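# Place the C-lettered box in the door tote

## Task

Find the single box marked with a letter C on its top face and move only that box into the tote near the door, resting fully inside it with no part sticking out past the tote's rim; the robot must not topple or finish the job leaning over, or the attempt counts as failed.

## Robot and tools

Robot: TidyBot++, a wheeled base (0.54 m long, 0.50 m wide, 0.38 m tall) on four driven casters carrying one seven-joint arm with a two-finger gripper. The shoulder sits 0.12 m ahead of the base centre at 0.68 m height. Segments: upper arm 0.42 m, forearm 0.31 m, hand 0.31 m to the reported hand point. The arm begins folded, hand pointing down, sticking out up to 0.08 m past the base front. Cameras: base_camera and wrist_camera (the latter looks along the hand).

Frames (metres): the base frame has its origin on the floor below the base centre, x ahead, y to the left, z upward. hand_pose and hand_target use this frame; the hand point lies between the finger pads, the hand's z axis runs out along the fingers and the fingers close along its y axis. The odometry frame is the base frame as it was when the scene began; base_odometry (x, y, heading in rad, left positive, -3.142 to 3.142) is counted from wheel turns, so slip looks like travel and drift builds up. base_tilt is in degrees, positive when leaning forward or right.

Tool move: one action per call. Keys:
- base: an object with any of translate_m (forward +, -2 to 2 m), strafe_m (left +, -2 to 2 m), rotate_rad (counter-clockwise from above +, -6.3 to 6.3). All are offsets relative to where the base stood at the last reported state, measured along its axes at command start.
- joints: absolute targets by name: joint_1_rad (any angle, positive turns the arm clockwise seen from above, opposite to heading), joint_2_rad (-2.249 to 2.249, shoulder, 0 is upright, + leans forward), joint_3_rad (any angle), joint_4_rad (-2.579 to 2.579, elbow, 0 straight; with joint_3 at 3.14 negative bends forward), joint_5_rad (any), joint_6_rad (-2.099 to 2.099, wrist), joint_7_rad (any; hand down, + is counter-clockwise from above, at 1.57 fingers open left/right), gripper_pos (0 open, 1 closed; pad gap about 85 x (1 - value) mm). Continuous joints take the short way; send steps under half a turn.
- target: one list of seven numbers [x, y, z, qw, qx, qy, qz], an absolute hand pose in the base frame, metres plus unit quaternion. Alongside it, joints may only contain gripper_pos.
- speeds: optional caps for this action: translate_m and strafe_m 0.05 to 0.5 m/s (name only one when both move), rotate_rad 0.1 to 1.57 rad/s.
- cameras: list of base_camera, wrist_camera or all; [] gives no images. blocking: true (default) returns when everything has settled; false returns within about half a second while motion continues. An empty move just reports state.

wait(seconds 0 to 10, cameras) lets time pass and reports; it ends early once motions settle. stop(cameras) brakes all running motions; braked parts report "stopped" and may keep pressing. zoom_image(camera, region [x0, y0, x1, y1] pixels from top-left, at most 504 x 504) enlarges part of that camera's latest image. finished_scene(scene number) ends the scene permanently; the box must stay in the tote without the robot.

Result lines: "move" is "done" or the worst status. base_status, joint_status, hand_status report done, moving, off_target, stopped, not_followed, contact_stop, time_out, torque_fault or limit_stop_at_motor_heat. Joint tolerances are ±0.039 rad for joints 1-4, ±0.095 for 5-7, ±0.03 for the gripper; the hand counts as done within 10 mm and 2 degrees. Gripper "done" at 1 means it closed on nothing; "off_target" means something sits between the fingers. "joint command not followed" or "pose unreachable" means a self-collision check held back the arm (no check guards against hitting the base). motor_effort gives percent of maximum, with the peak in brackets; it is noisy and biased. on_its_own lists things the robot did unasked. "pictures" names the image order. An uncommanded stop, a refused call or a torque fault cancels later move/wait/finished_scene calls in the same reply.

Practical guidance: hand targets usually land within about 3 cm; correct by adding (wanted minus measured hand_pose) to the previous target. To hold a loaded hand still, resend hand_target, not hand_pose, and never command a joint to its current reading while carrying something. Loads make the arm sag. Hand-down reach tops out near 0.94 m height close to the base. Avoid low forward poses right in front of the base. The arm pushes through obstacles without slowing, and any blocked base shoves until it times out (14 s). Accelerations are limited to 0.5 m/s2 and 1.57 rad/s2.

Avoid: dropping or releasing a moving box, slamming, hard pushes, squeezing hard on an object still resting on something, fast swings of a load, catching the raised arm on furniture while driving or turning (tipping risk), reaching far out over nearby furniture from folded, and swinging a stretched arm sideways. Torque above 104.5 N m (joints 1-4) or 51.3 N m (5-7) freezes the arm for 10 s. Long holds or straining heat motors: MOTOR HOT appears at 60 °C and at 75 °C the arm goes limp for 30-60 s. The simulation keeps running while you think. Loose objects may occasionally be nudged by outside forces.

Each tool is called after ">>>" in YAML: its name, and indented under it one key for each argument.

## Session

>>> move:
  joints: {"joint_1_rad": 0.0, "joint_2_rad": -0.4, "joint_3_rad": 3.14, "joint_4_rad": -1.3, "joint_5_rad": 0, "joint_6_rad": -1.1, "joint_7_rad": 1.57}
  base: {"rotate_rad": 1.5}

Scene clock: 2.50 s.
move: done
base_odometry: x=+0.000 y=+0.000 heading=+1.499
base_tilt: forward=+0.0 right=-0.5
base_status: done
joint_positions: joint_1_rad=-0.005 joint_2_rad=-0.382 joint_3_rad=+3.124 joint_4_rad=-1.312 joint_5_rad=-0.025 joint_6_rad=-1.026 joint_7_rad=+1.547 gripper_pos=+0.000
joint_status: all done
motor_effort: joint_1_rad=+1(2) joint_2_rad=-5(10) joint_3_rad=+0(2) joint_4_rad=+18(20) joint_5_rad=-1(2) joint_6_rad=+8(8) joint_7_rad=+0(1)
hand_pose: x=+0.5021 y=+0.0192 z=+1.1429 quat_wxyz=(-0.022, +0.830, +0.001, +0.558) (m; base frame)
hand_target: x=+0.4844 y=+0.0022 z=+1.1352 quat_wxyz=(+0.000, +0.841, +0.000, +0.540) (m; base frame)
hand_status: not commanded
pictures: base_camera, wrist_camera
Images, in order (width x height): base_camera 644x364, wrist_camera 644x476.

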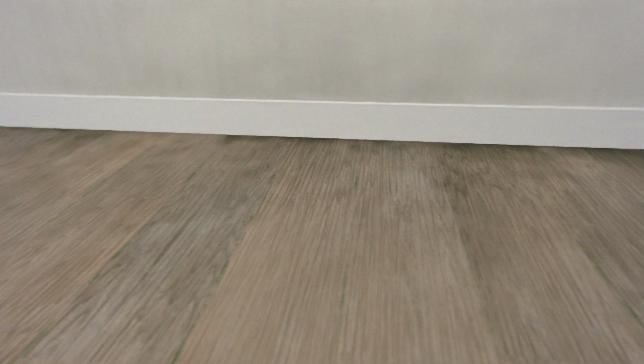

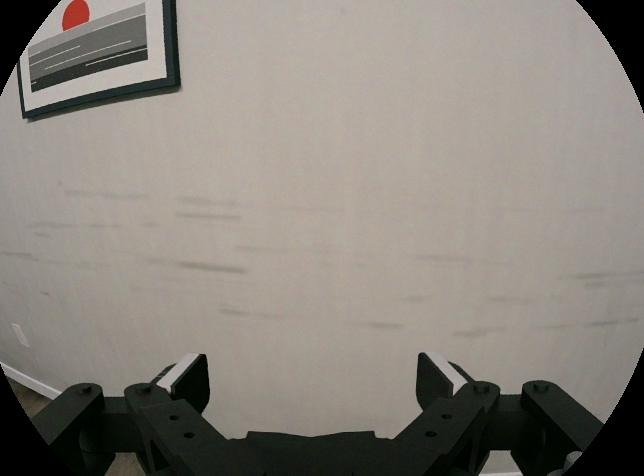

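>>> move:
  base: {"rotate_rad": 1.1}

>>> zoom_image:
  camera: "wrist_camera"
  region: [160, 120, 480, 280]

>>> move:
  base: {"rotate_rad": 1.1}

>>> zoom_image:
  camera: "wrist_camera"
  region: [160, 120, 480, 280]

Scene clock: 6.73 s.
move: done
base_odometry: x=+0.000 y=+0.000 heading=+2.598
base_tilt: forward=+0.0 right=-0.4
base_status: done
joint_positions: joint_1_rad=-0.005 joint_2_rad=-0.382 joint_3_rad=+3.127 joint_4_rad=-1.312 joint_5_rad=-0.025 joint_6_rad=-1.027 joint_7_rad=+1.547 gripper_pos=+0.000
joint_status: not commanded
motor_effort: joint_1_rad=+0(2) joint_2_rad=-5(7) joint_3_rad=+0(2) joint_4_rad=+18(19) joint_5_rad=-1(1) joint_6_rad=+8(8) joint_7_rad=+0(1)
hand_pose: x=+0.5020 y=+0.0178 z=+1.1426 quat_wxyz=(-0.022, +0.830, +0.000, +0.558) (m; base frame)
hand_target: x=+0.4844 y=+0.0022 z=+1.1352 quat_wxyz=(+0.000, +0.841, +0.000, +0.540) (m; base frame)
hand_status: not commanded
pictures: base_camera, wrist_camera
Images, in order (width x height): base_camera 644x364, wrist_camera 644x476.

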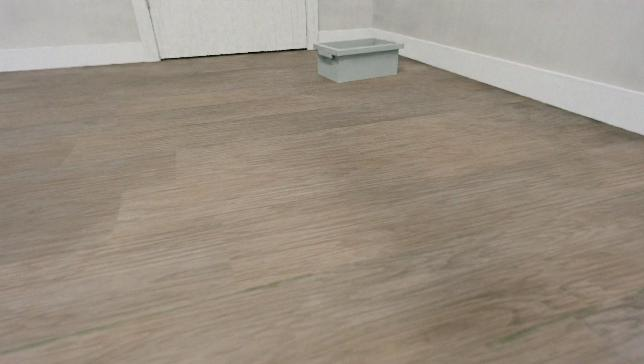

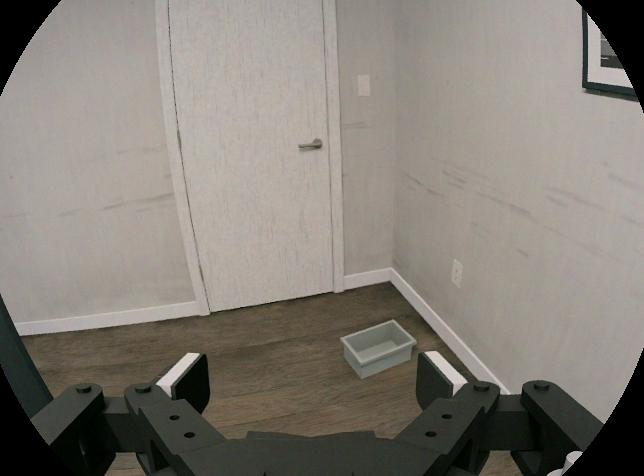

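Scaled by 1.575.

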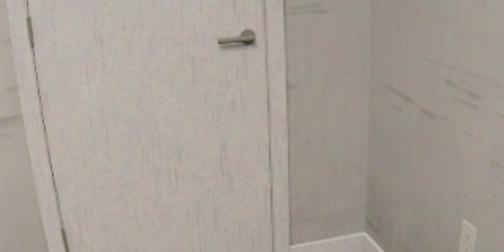

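Scene clock: 8.70 s.
move: done
base_odometry: x=+0.000 y=+0.000 heading=-2.587
base_tilt: forward=+0.0 right=-0.4
base_status: done
joint_positions: joint_1_rad=-0.005 joint_2_rad=-0.382 joint_3_rad=+3.128 joint_4_rad=-1.312 joint_5_rad=-0.025 joint_6_rad=-1.027 joint_7_rad=+1.547 gripper_pos=+0.000
joint_status: not commanded
motor_effort: joint_1_rad=+0(2) joint_2_rad=-5(7) joint_3_rad=-1(2) joint_4_rad=+18(19) joint_5_rad=-1(1) joint_6_rad=+8(8) joint_7_rad=+0(0)
hand_pose: x=+0.5020 y=+0.0169 z=+1.1426 quat_wxyz=(-0.022, +0.830, -0.001, +0.558) (m; base frame)
hand_target: x=+0.4844 y=+0.0022 z=+1.1352 quat_wxyz=(+0.000, +0.841, +0.000, +0.540) (m; base frame)
hand_status: not commanded
pictures: base_camera, wrist_camera
Images, in order (width x height): base_camera 644x364, wrist_camera 644x476.

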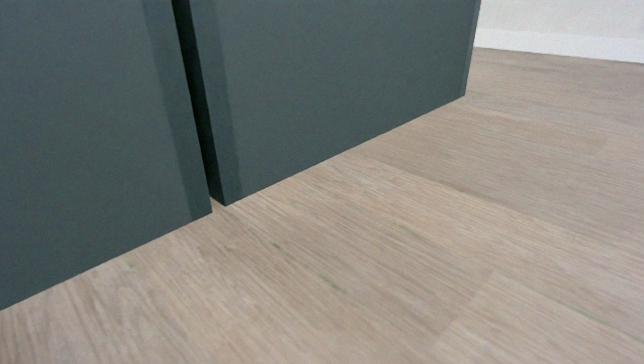

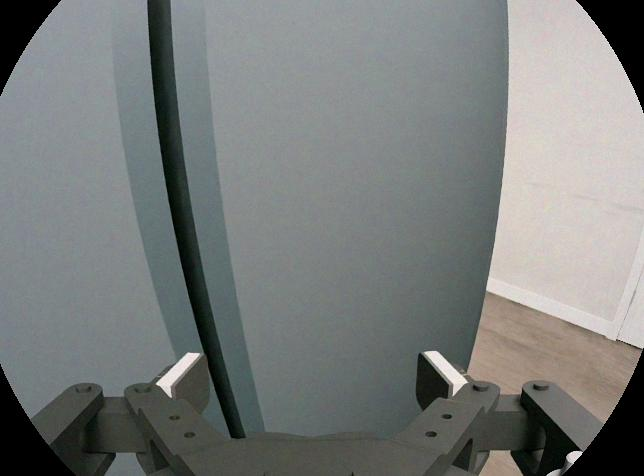

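Scaled by 1.575.

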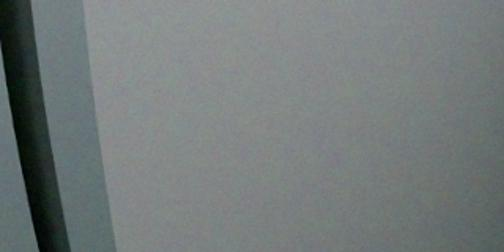

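>>> move:
  base: {"rotate_rad": 1.2}

>>> zoom_image:
  camera: "wrist_camera"
  region: [160, 100, 560, 280]

Scene clock: 13.27 s.
move: done
base_odometry: x=+0.000 y=+0.000 heading=-1.388
base_tilt: forward=+0.0 right=-0.4
base_status: done
joint_positions: joint_1_rad=-0.005 joint_2_rad=-0.382 joint_3_rad=+3.129 joint_4_rad=-1.312 joint_5_rad=-0.024 joint_6_rad=-1.028 joint_7_rad=+1.547 gripper_pos=+0.000
joint_status: not commanded
motor_effort: joint_1_rad=+1(2) joint_2_rad=-5(7) joint_3_rad=-1(2) joint_4_rad=+18(19) joint_5_rad=-1(2) joint_6_rad=+8(8) joint_7_rad=+0(1)
hand_pose: x=+0.5020 y=+0.0164 z=+1.1425 quat_wxyz=(-0.022, +0.830, -0.001, +0.558) (m; base frame)
hand_target: x=+0.4844 y=+0.0022 z=+1.1352 quat_wxyz=(+0.000, +0.841, +0.000, +0.540) (m; base frame)
hand_status: not commanded
pictures: base_camera, wrist_camera
Images, in order (width x height): base_camera 644x364, wrist_camera 644x476.

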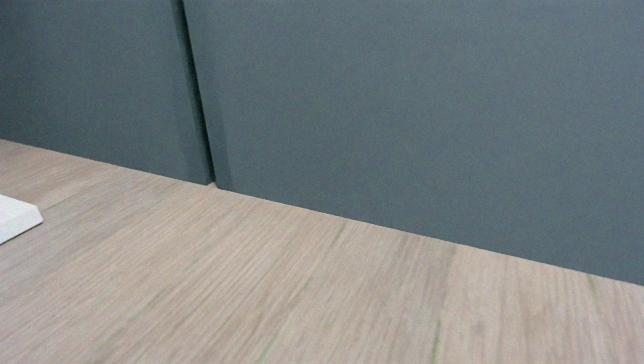

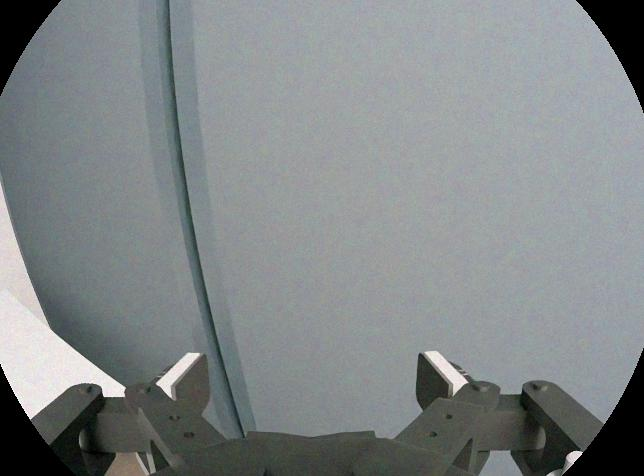

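Scaled by 1.260.

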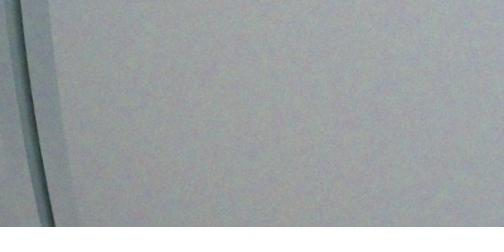

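>>> move:
  base: {"rotate_rad": 1.13}

>>> zoom_image:
  camera: "wrist_camera"
  region: [120, 180, 520, 400]

Scene clock: 22.33 s.
move: done
base_odometry: x=+0.000 y=+0.000 heading=-0.259
base_tilt: forward=+0.1 right=-0.4
base_status: done
joint_positions: joint_1_rad=-0.005 joint_2_rad=-0.382 joint_3_rad=+3.130 joint_4_rad=-1.312 joint_5_rad=-0.024 joint_6_rad=-1.028 joint_7_rad=+1.547 gripper_pos=+0.000
joint_status: not commanded
motor_effort: joint_1_rad=+0(2) joint_2_rad=-5(7) joint_3_rad=+0(2) joint_4_rad=+18(19) joint_5_rad=-1(1) joint_6_rad=+8(8) joint_7_rad=+0(1)
hand_pose: x=+0.5020 y=+0.0160 z=+1.1425 quat_wxyz=(-0.022, +0.830, -0.002, +0.558) (m; base frame)
hand_target: x=+0.4844 y=+0.0022 z=+1.1352 quat_wxyz=(+0.000, +0.841, +0.000, +0.540) (m; base frame)
hand_status: not commanded
pictures: base_camera, wrist_camera
Images, in order (width x height): base_camera 644x364, wrist_camera 644x476.

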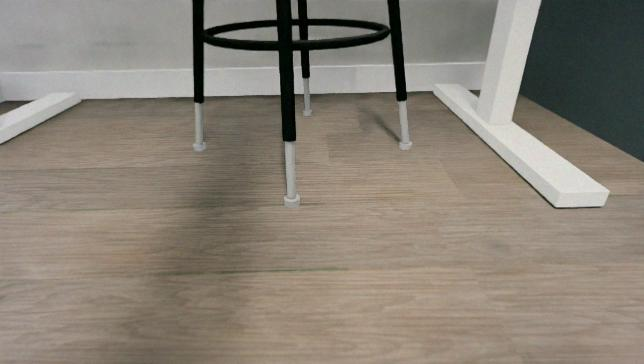

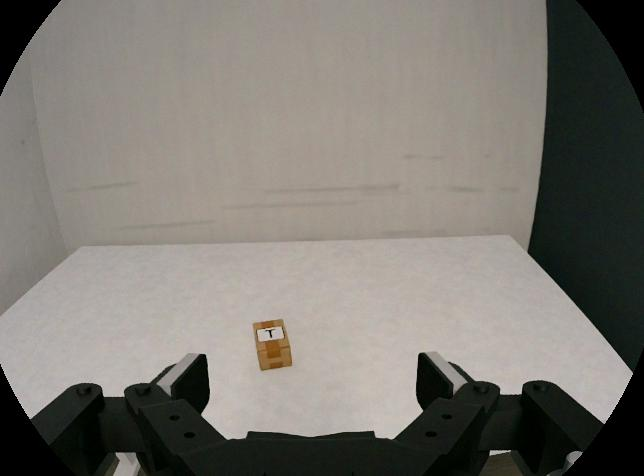

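Scaled by 1.260.

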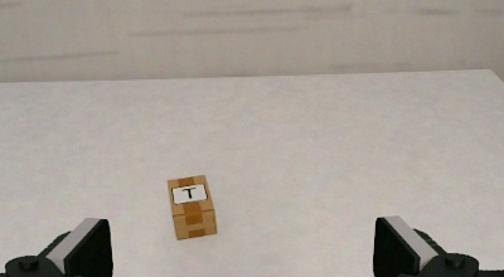

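>>> move:
  base: {"translate_m": -1.8255, "strafe_m": -0.15, "rotate_rad": -1.541}

Scene clock: 43.87 s.
move: done
base_odometry: x=-1.803 y=+0.322 heading=-1.801
base_tilt: forward=+0.1 right=-0.4
base_status: done
joint_positions: joint_1_rad=-0.005 joint_2_rad=-0.384 joint_3_rad=+3.131 joint_4_rad=-1.312 joint_5_rad=-0.024 joint_6_rad=-1.028 joint_7_rad=+1.547 gripper_pos=+0.000
joint_status: not commanded
motor_effort: joint_1_rad=+0(2) joint_2_rad=-5(11) joint_3_rad=+0(3) joint_4_rad=+18(20) joint_5_rad=-1(1) joint_6_rad=+8(8) joint_7_rad=+0(1)
hand_pose: x=+0.5013 y=+0.0153 z=+1.1432 quat_wxyz=(-0.021, +0.829, -0.002, +0.558) (m; base frame)
hand_target: x=+0.4844 y=+0.0022 z=+1.1352 quat_wxyz=(+0.000, +0.841, +0.000, +0.540) (m; base frame)
hand_status: not commanded
pictures: base_camera, wrist_camera
Images, in order (width x height): base_camera 644x364, wrist_camera 644x476.

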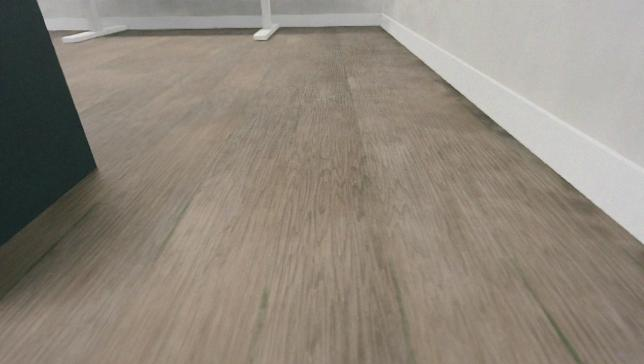

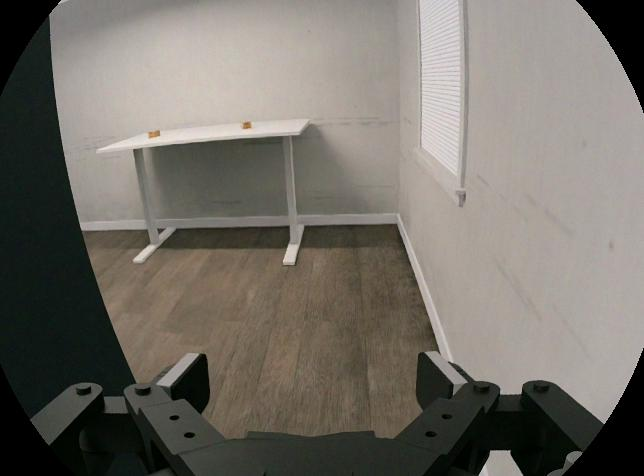

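>>> move:
  base: {"translate_m": 1.75, "strafe_m": 0.0}
  cameras: []

>>> move:
  base: {"translate_m": 0.45, "strafe_m": 0.8}

>>> zoom_image:
  camera: "wrist_camera"
  region: [60, 160, 560, 360]

Scene clock: 56.67 s.
move: done
base_odometry: x=-2.203 y=-1.382 heading=-1.801
base_tilt: forward=+0.0 right=-0.4
base_status: done
joint_positions: joint_1_rad=-0.005 joint_2_rad=-0.393 joint_3_rad=+3.131 joint_4_rad=-1.311 joint_5_rad=-0.024 joint_6_rad=-1.029 joint_7_rad=+1.547 gripper_pos=+0.000
joint_status: not commanded
motor_effort: joint_1_rad=+0(2) joint_2_rad=-5(9) joint_3_rad=+0(1) joint_4_rad=+18(19) joint_5_rad=+0(1) joint_6_rad=+8(8) joint_7_rad=+0(1)
hand_pose: x=+0.4965 y=+0.0153 z=+1.1471 quat_wxyz=(-0.021, +0.827, -0.002, +0.562) (m; base frame)
hand_target: x=+0.4844 y=+0.0022 z=+1.1352 quat_wxyz=(+0.000, +0.841, +0.000, +0.540) (m; base frame)
hand_status: not commanded
pictures: none
No camera images: "cameras" was empty.

Scene clock: 59.40 s.
move: done
base_odometry: x=-1.527 y=-2.003 heading=-1.802
base_tilt: forward=+0.1 right=-0.4
base_status: done
joint_positions: joint_1_rad=-0.005 joint_2_rad=-0.395 joint_3_rad=+3.132 joint_4_rad=-1.311 joint_5_rad=-0.023 joint_6_rad=-1.030 joint_7_rad=+1.547 gripper_pos=+0.000
joint_status: not commanded
motor_effort: joint_1_rad=+0(2) joint_2_rad=-5(7) joint_3_rad=+0(4) joint_4_rad=+18(19) joint_5_rad=-1(2) joint_6_rad=+8(8) joint_7_rad=+0(1)
hand_pose: x=+0.4957 y=+0.0147 z=+1.1478 quat_wxyz=(-0.021, +0.826, -0.002, +0.563) (m; base frame)
hand_target: x=+0.4844 y=+0.0022 z=+1.1352 quat_wxyz=(+0.000, +0.841, +0.000, +0.540) (m; base frame)
hand_status: not commanded
pictures: base_camera, wrist_camera
Images, in order (width x height): base_camera 644x364, wrist_camera 644x476.

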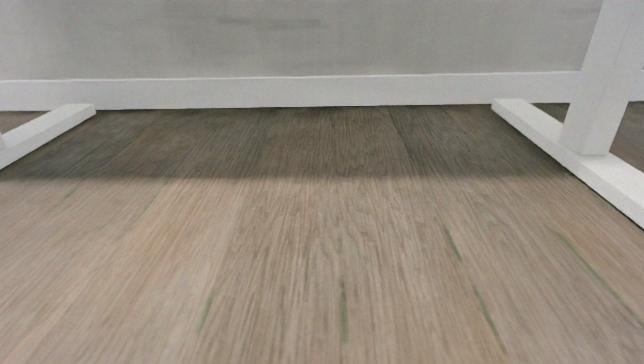

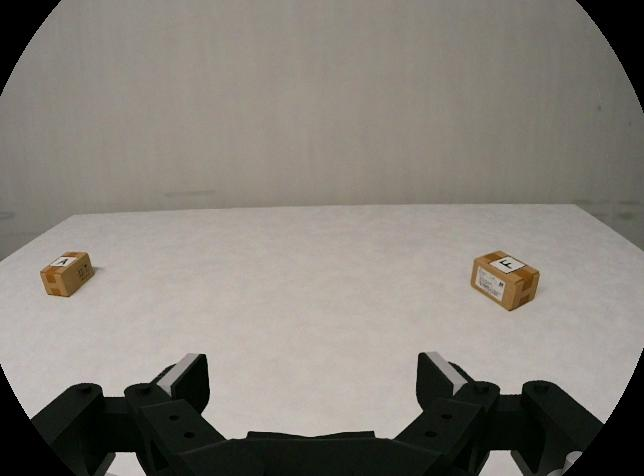

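Scaled by 1.008.

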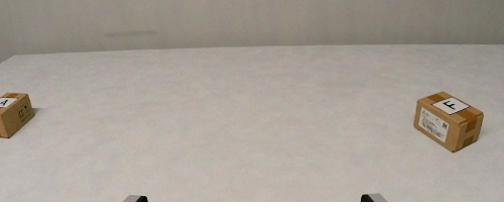

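>>> zoom_image:
  camera: "wrist_camera"
  region: [20, 230, 120, 310]

>>> move:
  base: {"rotate_rad": 1.1}

>>> move:
  base: {"translate_m": -0.15, "rotate_rad": 1.1}

Scaled by 5.040.

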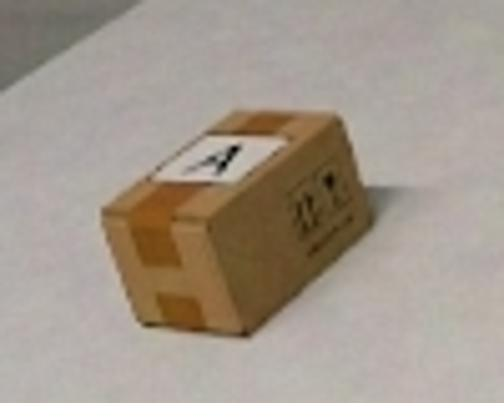

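Scene clock: 64.33 s.
move: done
base_odometry: x=-1.527 y=-2.003 heading=-0.703
base_tilt: forward=+0.0 right=-0.5
base_status: done
joint_positions: joint_1_rad=-0.005 joint_2_rad=-0.395 joint_3_rad=+3.132 joint_4_rad=-1.310 joint_5_rad=-0.023 joint_6_rad=-1.030 joint_7_rad=+1.547 gripper_pos=+0.000
joint_status: not commanded
motor_effort: joint_1_rad=+0(2) joint_2_rad=-5(8) joint_3_rad=-1(2) joint_4_rad=+18(19) joint_5_rad=-1(1) joint_6_rad=+8(8) joint_7_rad=+0(0)
hand_pose: x=+0.4957 y=+0.0147 z=+1.1479 quat_wxyz=(-0.021, +0.826, -0.002, +0.563) (m; base frame)
hand_target: x=+0.4844 y=+0.0022 z=+1.1352 quat_wxyz=(+0.000, +0.841, +0.000, +0.540) (m; base frame)
hand_status: not commanded
pictures: base_camera, wrist_camera
Images, in order (width x height): base_camera 644x364, wrist_camera 644x476.

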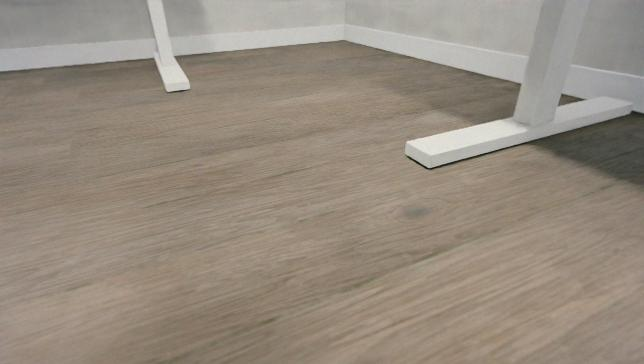

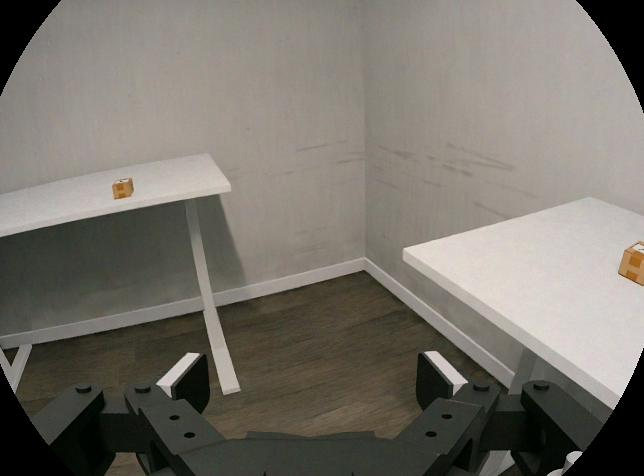

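Scene clock: 66.37 s.
move: done
base_odometry: x=-1.642 y=-1.906 heading=+0.396
base_tilt: forward=+0.0 right=-0.4
base_status: done
joint_positions: joint_1_rad=-0.005 joint_2_rad=-0.404 joint_3_rad=+3.132 joint_4_rad=-1.309 joint_5_rad=-0.023 joint_6_rad=-1.031 joint_7_rad=+1.547 gripper_pos=+0.000
joint_status: not commanded
motor_effort: joint_1_rad=+1(2) joint_2_rad=-4(12) joint_3_rad=-1(2) joint_4_rad=+18(20) joint_5_rad=-1(2) joint_6_rad=+8(8) joint_7_rad=+0(0)
hand_pose: x=+0.4914 y=+0.0144 z=+1.1516 quat_wxyz=(-0.021, +0.824, -0.003, +0.567) (m; base frame)
hand_target: x=+0.4844 y=+0.0022 z=+1.1352 quat_wxyz=(+0.000, +0.841, +0.000, +0.540) (m; base frame)
hand_status: not commanded
pictures: base_camera, wrist_camera
Images, in order (width x height): base_camera 644x364, wrist_camera 644x476.

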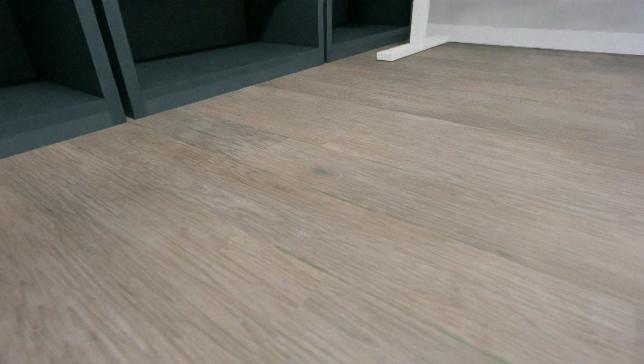

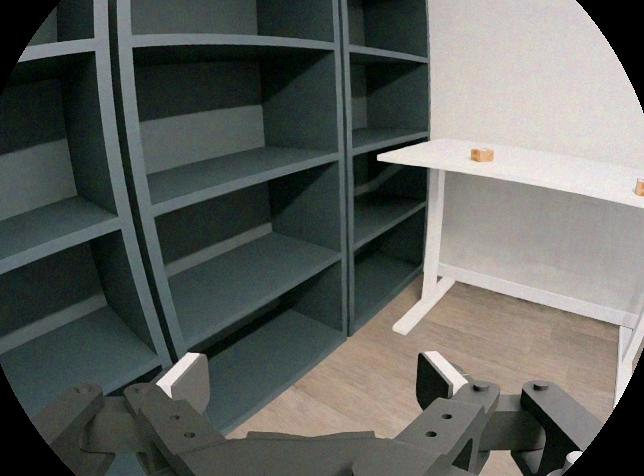

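>>> zoom_image:
  camera: "wrist_camera"
  region: [462, 140, 502, 170]

>>> move:
  base: {"translate_m": 1.115, "strafe_m": -0.35, "rotate_rad": -0.62}

>>> zoom_image:
  camera: "wrist_camera"
  region: [140, 160, 500, 360]

Scaled by 12.600.

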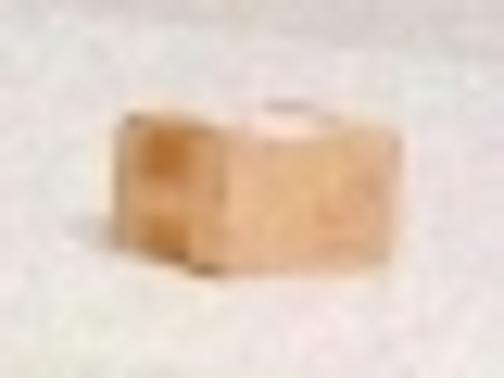

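Scene clock: 78.23 s.
move: done
base_odometry: x=-0.478 y=-1.799 heading=-0.225
base_tilt: forward=+0.0 right=-0.4
base_status: done
joint_positions: joint_1_rad=-0.005 joint_2_rad=-0.404 joint_3_rad=+3.133 joint_4_rad=-1.308 joint_5_rad=-0.023 joint_6_rad=-1.031 joint_7_rad=+1.547 gripper_pos=+0.000
joint_status: not commanded
motor_effort: joint_1_rad=+0(2) joint_2_rad=-4(8) joint_3_rad=+0(3) joint_4_rad=+18(19) joint_5_rad=+0(1) joint_6_rad=+8(8) joint_7_rad=+0(0)
hand_pose: x=+0.4914 y=+0.0140 z=+1.1517 quat_wxyz=(-0.021, +0.824, -0.003, +0.567) (m; base frame)
hand_target: x=+0.4844 y=+0.0022 z=+1.1352 quat_wxyz=(+0.000, +0.841, +0.000, +0.540) (m; base frame)
hand_status: not commanded
pictures: base_camera, wrist_camera
Images, in order (width x height): base_camera 644x364, wrist_camera 644x476.

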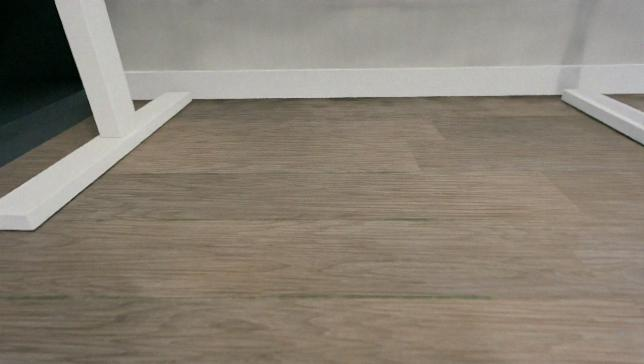

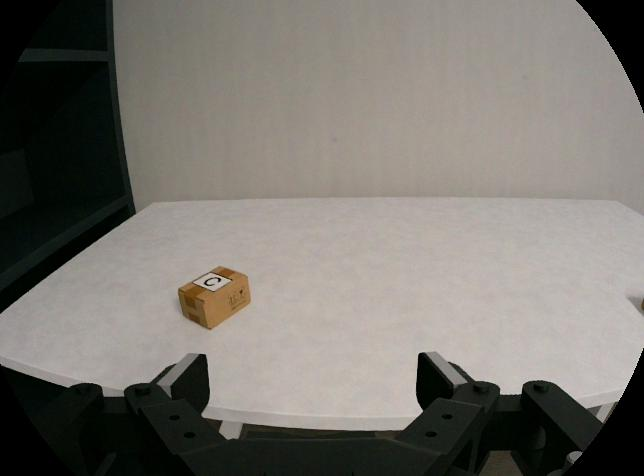

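Scaled by 1.400.

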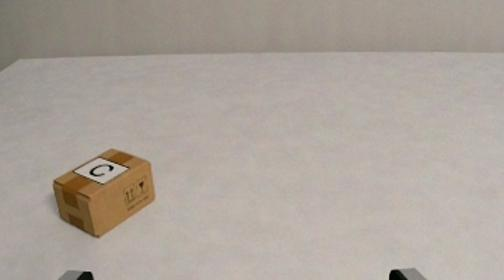

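>>> zoom_image:
  camera: "wrist_camera"
  region: [165, 250, 265, 340]

Scaled by 5.040.

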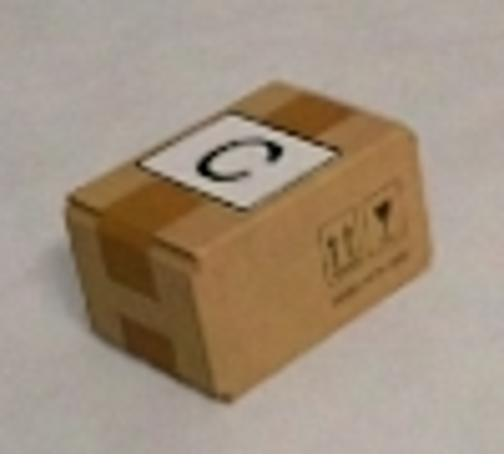

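>>> move:
  base: {"translate_m": 0.267, "strafe_m": 0.32}
  joints: {"joint_1_rad": 0.325, "joint_2_rad": -0.7, "joint_4_rad": -1.5, "joint_6_rad": -0.65}

>>> zoom_image:
  camera: "wrist_camera"
  region: [222, 250, 422, 400]

Scene clock: 166.97 s.
move: done
base_odometry: x=-0.146 y=-1.547 heading=-0.226
base_tilt: forward=+0.1 right=-0.4
base_status: done
joint_positions: joint_1_rad=+0.306 joint_2_rad=-0.681 joint_3_rad=+3.133 joint_4_rad=-1.486 joint_5_rad=-0.023 joint_6_rad=-0.732 joint_7_rad=+1.547 gripper_pos=+0.000
joint_status: all done
motor_effort: joint_1_rad=+1(2) joint_2_rad=+6(8) joint_3_rad=+1(3) joint_4_rad=+17(19) joint_5_rad=-1(2) joint_6_rad=+9(10) joint_7_rad=+0(0)
hand_pose: x=+0.3824 y=-0.0715 z=+1.2370 quat_wxyz=(+0.089, +0.686, -0.110, +0.713) (m; base frame)
hand_target: x=+0.3694 y=-0.0820 z=+1.2601 quat_wxyz=(+0.121, +0.654, -0.107, +0.739) (m; base frame)
hand_status: not commanded
pictures: base_camera, wrist_camera
Images, in order (width x height): base_camera 644x364, wrist_camera 644x476.

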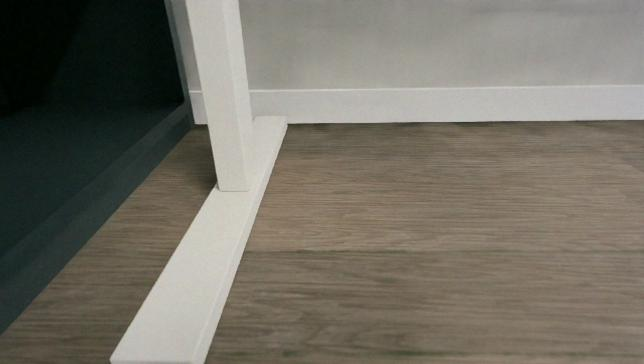

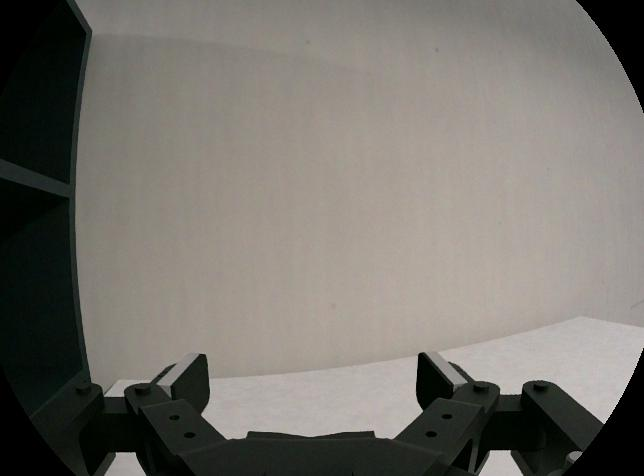

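Scaled by 2.520.

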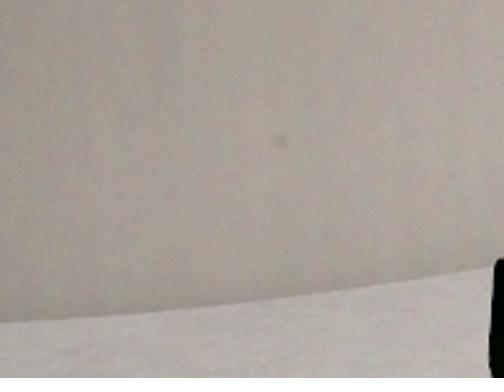

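>>> move:
  joints: {"joint_6_rad": -1.2}

>>> zoom_image:
  camera: "wrist_camera"
  region: [222, 240, 422, 390]

Scene clock: 171.53 s.
move: done
base_odometry: x=-0.146 y=-1.547 heading=-0.226
base_tilt: forward=+0.1 right=-0.4
base_status: not commanded
joint_positions: joint_1_rad=+0.306 joint_2_rad=-0.681 joint_3_rad=+3.133 joint_4_rad=-1.492 joint_5_rad=-0.023 joint_6_rad=-1.144 joint_7_rad=+1.547 gripper_pos=+0.000
joint_status: all done
motor_effort: joint_1_rad=+1(1) joint_2_rad=+6(7) joint_3_rad=+0(1) joint_4_rad=+17(18) joint_5_rad=-1(1) joint_6_rad=+8(10) joint_7_rad=+0(0)
hand_pose: x=+0.3624 y=-0.0643 z=+1.1084 quat_wxyz=(+0.068, +0.819, -0.130, +0.555) (m; base frame)
hand_target: x=+0.3447 y=-0.0739 z=+1.0931 quat_wxyz=(+0.087, +0.830, -0.136, +0.533) (m; base frame)
hand_status: not commanded
pictures: base_camera, wrist_camera
Images, in order (width x height): base_camera 644x364, wrist_camera 644x476.

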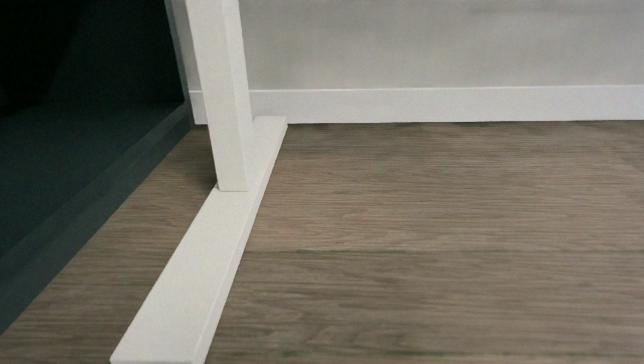

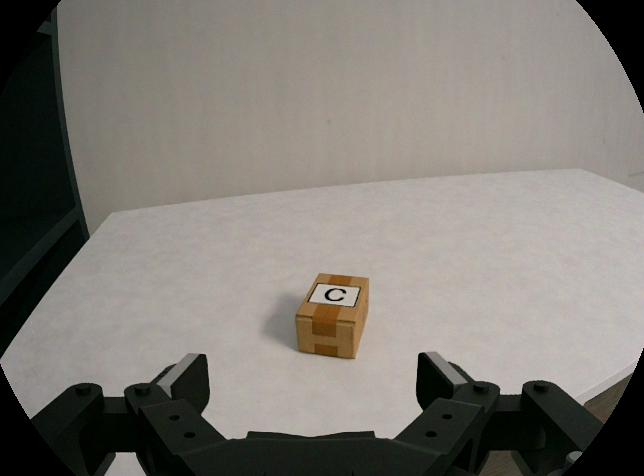

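Scaled by 2.520.

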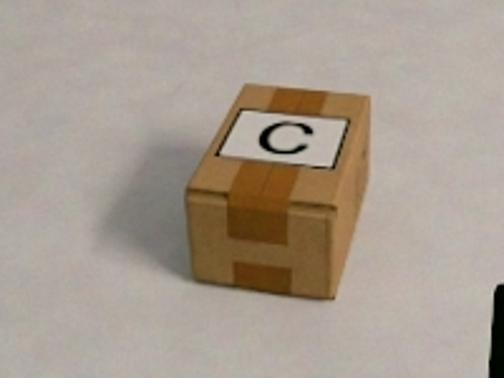

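>>> move:
  base: {"translate_m": 0.08, "strafe_m": 0.03}
  joints: {"joint_1_rad": 0.478, "joint_2_rad": -0.2, "joint_4_rad": -1.045, "joint_6_rad": -1.57}

Scene clock: 190.00 s.
move: done
base_odometry: x=-0.061 y=-1.535 heading=-0.225
base_tilt: forward=+0.1 right=-0.4
base_status: done
joint_positions: joint_1_rad=+0.455 joint_2_rad=-0.220 joint_3_rad=+3.133 joint_4_rad=-1.061 joint_5_rad=-0.023 joint_6_rad=-1.494 joint_7_rad=+1.547 gripper_pos=+0.000
joint_status: all done
motor_effort: joint_1_rad=+1(2) joint_2_rad=-9(11) joint_3_rad=-1(2) joint_4_rad=+16(18) joint_5_rad=-1(1) joint_6_rad=+6(9) joint_7_rad=+0(1)
hand_pose: x=+0.4542 y=-0.1501 z=+1.0865 quat_wxyz=(+0.073, +0.895, -0.210, +0.386) (m; base frame)
hand_target: x=+0.4381 y=-0.1630 z=+1.0701 quat_wxyz=(+0.084, +0.908, -0.221, +0.345) (m; base frame)
hand_status: not commanded
pictures: base_camera, wrist_camera
Images, in order (width x height): base_camera 644x364, wrist_camera 644x476.

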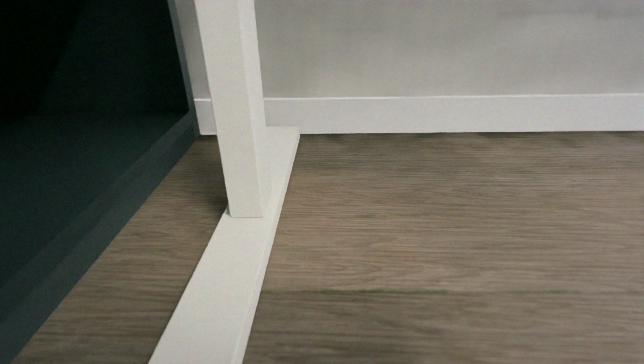

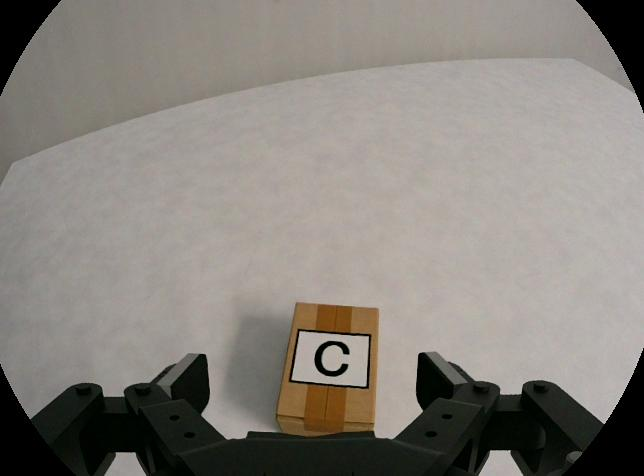

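>>> move:
  joints: {"joint_1_rad": 0.5, "joint_2_rad": -0.15, "joint_4_rad": -1.23, "joint_6_rad": -1.26}

Scene clock: 202.63 s.
move: done
base_odometry: x=-0.061 y=-1.535 heading=-0.225
base_tilt: forward=+0.1 right=-0.5
base_status: not commanded
joint_positions: joint_1_rad=+0.477 joint_2_rad=-0.166 joint_3_rad=+3.133 joint_4_rad=-1.220 joint_5_rad=-0.023 joint_6_rad=-1.338 joint_7_rad=+1.547 gripper_pos=+0.000
joint_status: all done
motor_effort: joint_1_rad=+0(2) joint_2_rad=-13(16) joint_3_rad=+0(1) joint_4_rad=+18(19) joint_5_rad=-1(1) joint_6_rad=+6(7) joint_7_rad=+0(0)
hand_pose: x=+0.4940 y=-0.1797 z=+1.0240 quat_wxyz=(+0.070, +0.903, -0.225, +0.359) (m; base frame)
hand_target: x=+0.5044 y=-0.2081 z=+1.0295 quat_wxyz=(+0.096, +0.892, -0.227, +0.378) (m; base frame)
hand_status: not commanded
pictures: base_camera, wrist_camera
Images, in order (width x height): base_camera 644x364, wrist_camera 644x476.

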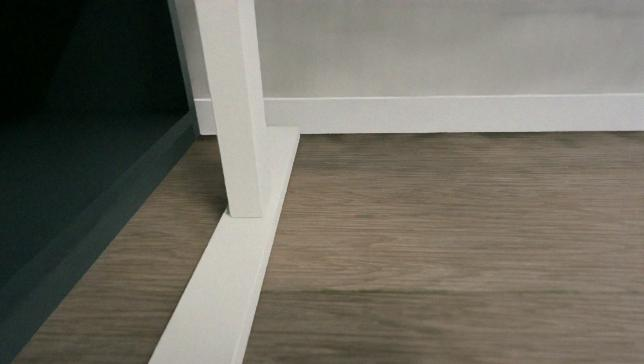

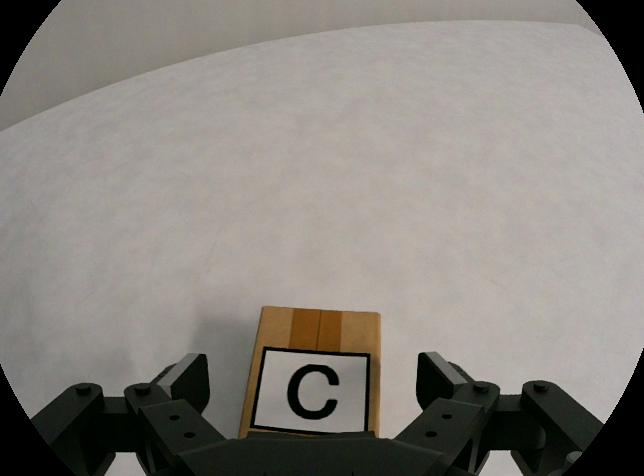

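>>> move:
  joints: {"joint_4_rad": -1.33, "joint_6_rad": -1.168}

Scene clock: 208.23 s.
move: done
base_odometry: x=-0.061 y=-1.535 heading=-0.225
base_tilt: forward=+0.1 right=-0.5
base_status: not commanded
joint_positions: joint_1_rad=+0.477 joint_2_rad=-0.166 joint_3_rad=+3.133 joint_4_rad=-1.319 joint_5_rad=-0.023 joint_6_rad=-1.249 joint_7_rad=+1.547 gripper_pos=+0.000
joint_status: all done
motor_effort: joint_1_rad=+0(1) joint_2_rad=-14(15) joint_3_rad=+0(1) joint_4_rad=+19(20) joint_5_rad=-1(1) joint_6_rad=+6(7) joint_7_rad=+0(0)
hand_pose: x=+0.5044 y=-0.1853 z=+0.9940 quat_wxyz=(+0.069, +0.905, -0.226, +0.354) (m; base frame)
hand_target: x=+0.5147 y=-0.2137 z=+0.9993 quat_wxyz=(+0.095, +0.894, -0.228, +0.375) (m; base frame)
hand_status: not commanded
pictures: base_camera, wrist_camera
Images, in order (width x height): base_camera 644x364, wrist_camera 644x476.

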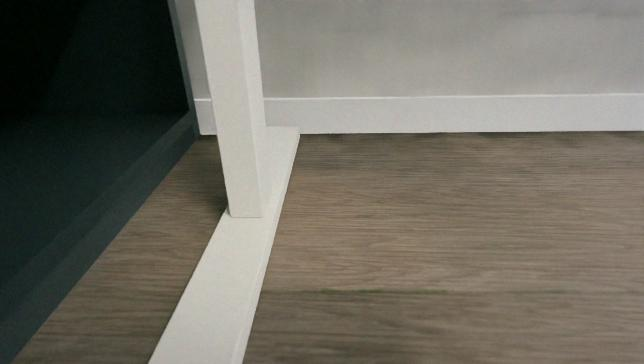

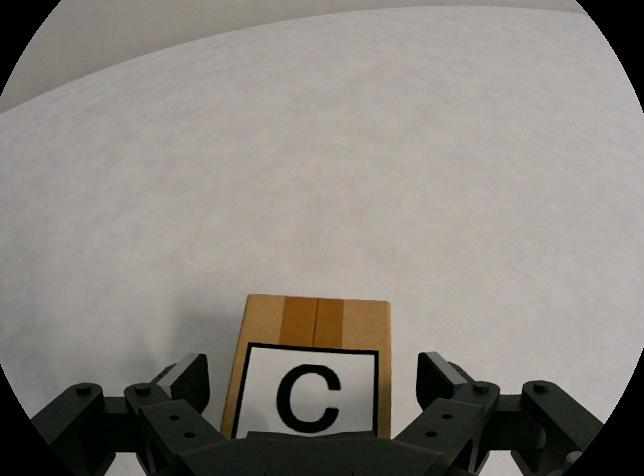

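>>> move:
  joints: {"gripper_pos": 0.6}
  cameras: ["wrist_camera"]

>>> move:
  joints: {"joint_2_rad": -0.45}

Scene clock: 211.80 s.
move: off_target
base_odometry: x=-0.061 y=-1.535 heading=-0.225
base_tilt: forward=+0.1 right=-0.4
base_status: not commanded
joint_positions: joint_1_rad=+0.477 joint_2_rad=-0.166 joint_3_rad=+3.133 joint_4_rad=-1.319 joint_5_rad=-0.023 joint_6_rad=-1.243 joint_7_rad=+1.547 gripper_pos=+0.354
joint_status: gripper_pos off_target (ended at +0.354, target +0.600)
motor_effort: joint_1_rad=+0(2) joint_2_rad=-12(17) joint_3_rad=+0(1) joint_4_rad=+18(19) joint_5_rad=-1(1) joint_6_rad=+6(6) joint_7_rad=+0(0)
hand_pose: x=+0.5056 y=-0.1861 z=+0.9956 quat_wxyz=(+0.070, +0.903, -0.226, +0.358) (m; base frame)
hand_target: x=+0.5147 y=-0.2137 z=+0.9993 quat_wxyz=(+0.095, +0.894, -0.228, +0.375) (m; base frame)
hand_status: not commanded
pictures: wrist_camera
Images, in order (width x height): wrist_camera 644x476.

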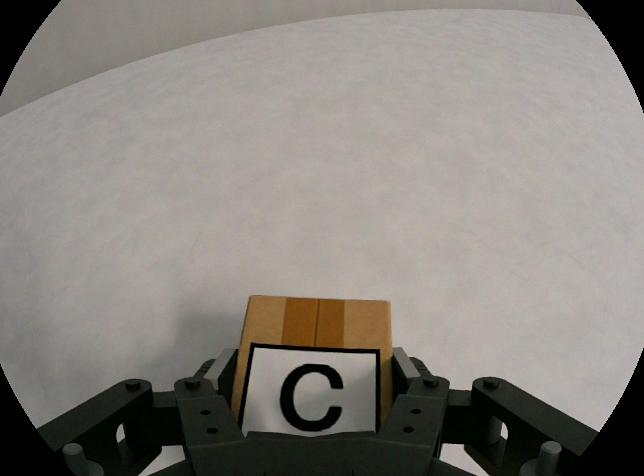

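Scene clock: 213.17 s.
move: done
base_odometry: x=-0.061 y=-1.535 heading=-0.225
base_tilt: forward=+0.1 right=-0.4
base_status: not commanded
joint_positions: joint_1_rad=+0.477 joint_2_rad=-0.446 joint_3_rad=+3.133 joint_4_rad=-1.329 joint_5_rad=-0.023 joint_6_rad=-1.243 joint_7_rad=+1.547 gripper_pos=+0.354
joint_status: all done
motor_effort: joint_1_rad=+0(1) joint_2_rad=-3(18) joint_3_rad=+0(1) joint_4_rad=+18(21) joint_5_rad=-1(1) joint_6_rad=+8(8) joint_7_rad=+0(1)
hand_pose: x=+0.4140 y=-0.1388 z=+1.0968 quat_wxyz=(+0.098, +0.848, -0.210, +0.476) (m; base frame)
hand_target: x=+0.4147 y=-0.1591 z=+1.1180 quat_wxyz=(+0.128, +0.828, -0.211, +0.504) (m; base frame)
hand_status: not commanded
pictures: base_camera, wrist_camera
Images, in order (width x height): base_camera 644x364, wrist_camera 644x476.

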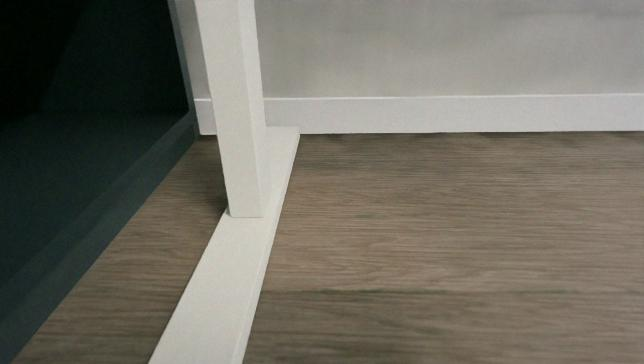

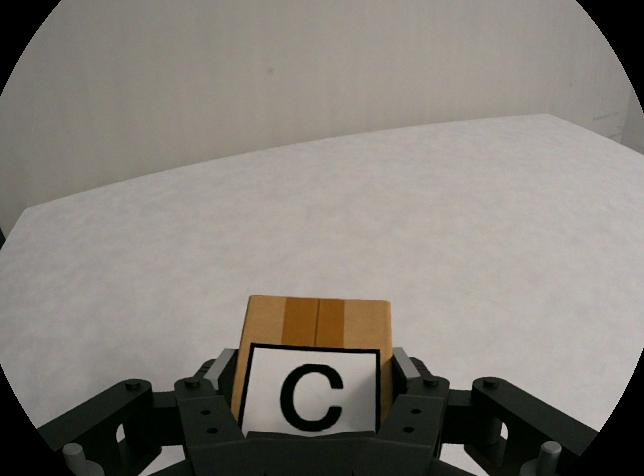

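>>> move:
  base: {"translate_m": -0.39, "strafe_m": -0.34}
  joints: {"joint_1_rad": 0.0, "gripper_pos": 0.8}
  cameras: []

>>> move:
  base: {"translate_m": -1.73}

Scene clock: 225.67 s.
move: off_target
base_odometry: x=-0.517 y=-1.780 heading=-0.225
base_tilt: forward=+0.1 right=-0.4
base_status: done
joint_positions: joint_1_rad=+0.023 joint_2_rad=-0.449 joint_3_rad=+3.134 joint_4_rad=-1.329 joint_5_rad=-0.022 joint_6_rad=-1.242 joint_7_rad=+1.547 gripper_pos=+0.354
joint_status: gripper_pos off_target (ended at +0.354, target +0.800); the others done
motor_effort: joint_1_rad=+1(2) joint_2_rad=-3(6) joint_3_rad=+0(3) joint_4_rad=+18(19) joint_5_rad=-1(1) joint_6_rad=+8(9) joint_7_rad=+0(0)
hand_pose: x=+0.4437 y=+0.0043 z=+1.0979 quat_wxyz=(-0.011, +0.873, -0.014, +0.488) (m; base frame)
hand_target: x=+0.4548 y=+0.0021 z=+1.1180 quat_wxyz=(+0.000, +0.854, +0.000, +0.520) (m; base frame)
hand_status: not commanded
pictures: none
No camera images: "cameras" was empty.

Scene clock: 230.40 s.
move: done
base_odometry: x=-2.204 y=-1.394 heading=-0.225
base_tilt: forward=+0.0 right=-0.4
base_status: done
joint_positions: joint_1_rad=+0.022 joint_2_rad=-0.449 joint_3_rad=+3.134 joint_4_rad=-1.329 joint_5_rad=-0.022 joint_6_rad=-1.242 joint_7_rad=+1.547 gripper_pos=+0.354
joint_status: not commanded
motor_effort: joint_1_rad=+0(1) joint_2_rad=-3(7) joint_3_rad=+0(1) joint_4_rad=+18(19) joint_5_rad=-1(1) joint_6_rad=+8(9) joint_7_rad=+0(1)
hand_pose: x=+0.4439 y=+0.0044 z=+1.0977 quat_wxyz=(-0.012, +0.873, -0.014, +0.487) (m; base frame)
hand_target: x=+0.4548 y=+0.0021 z=+1.1180 quat_wxyz=(+0.000, +0.854, +0.000, +0.520) (m; base frame)
hand_status: not commanded
pictures: base_camera, wrist_camera
Images, in order (width x height): base_camera 644x364, wrist_camera 644x476.

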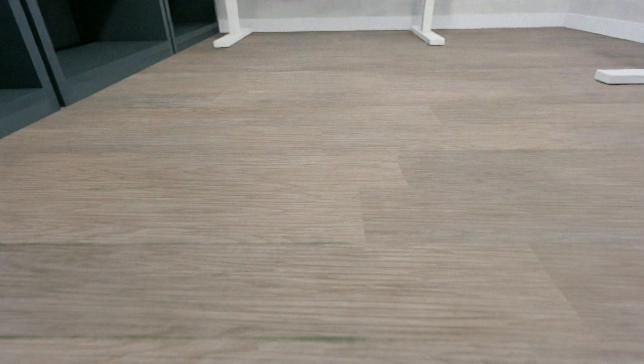

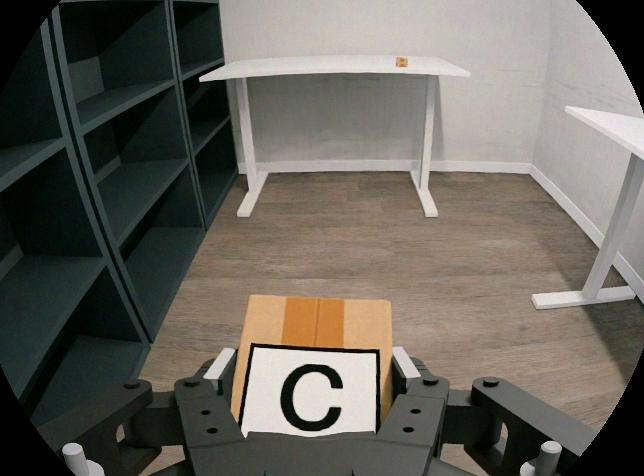

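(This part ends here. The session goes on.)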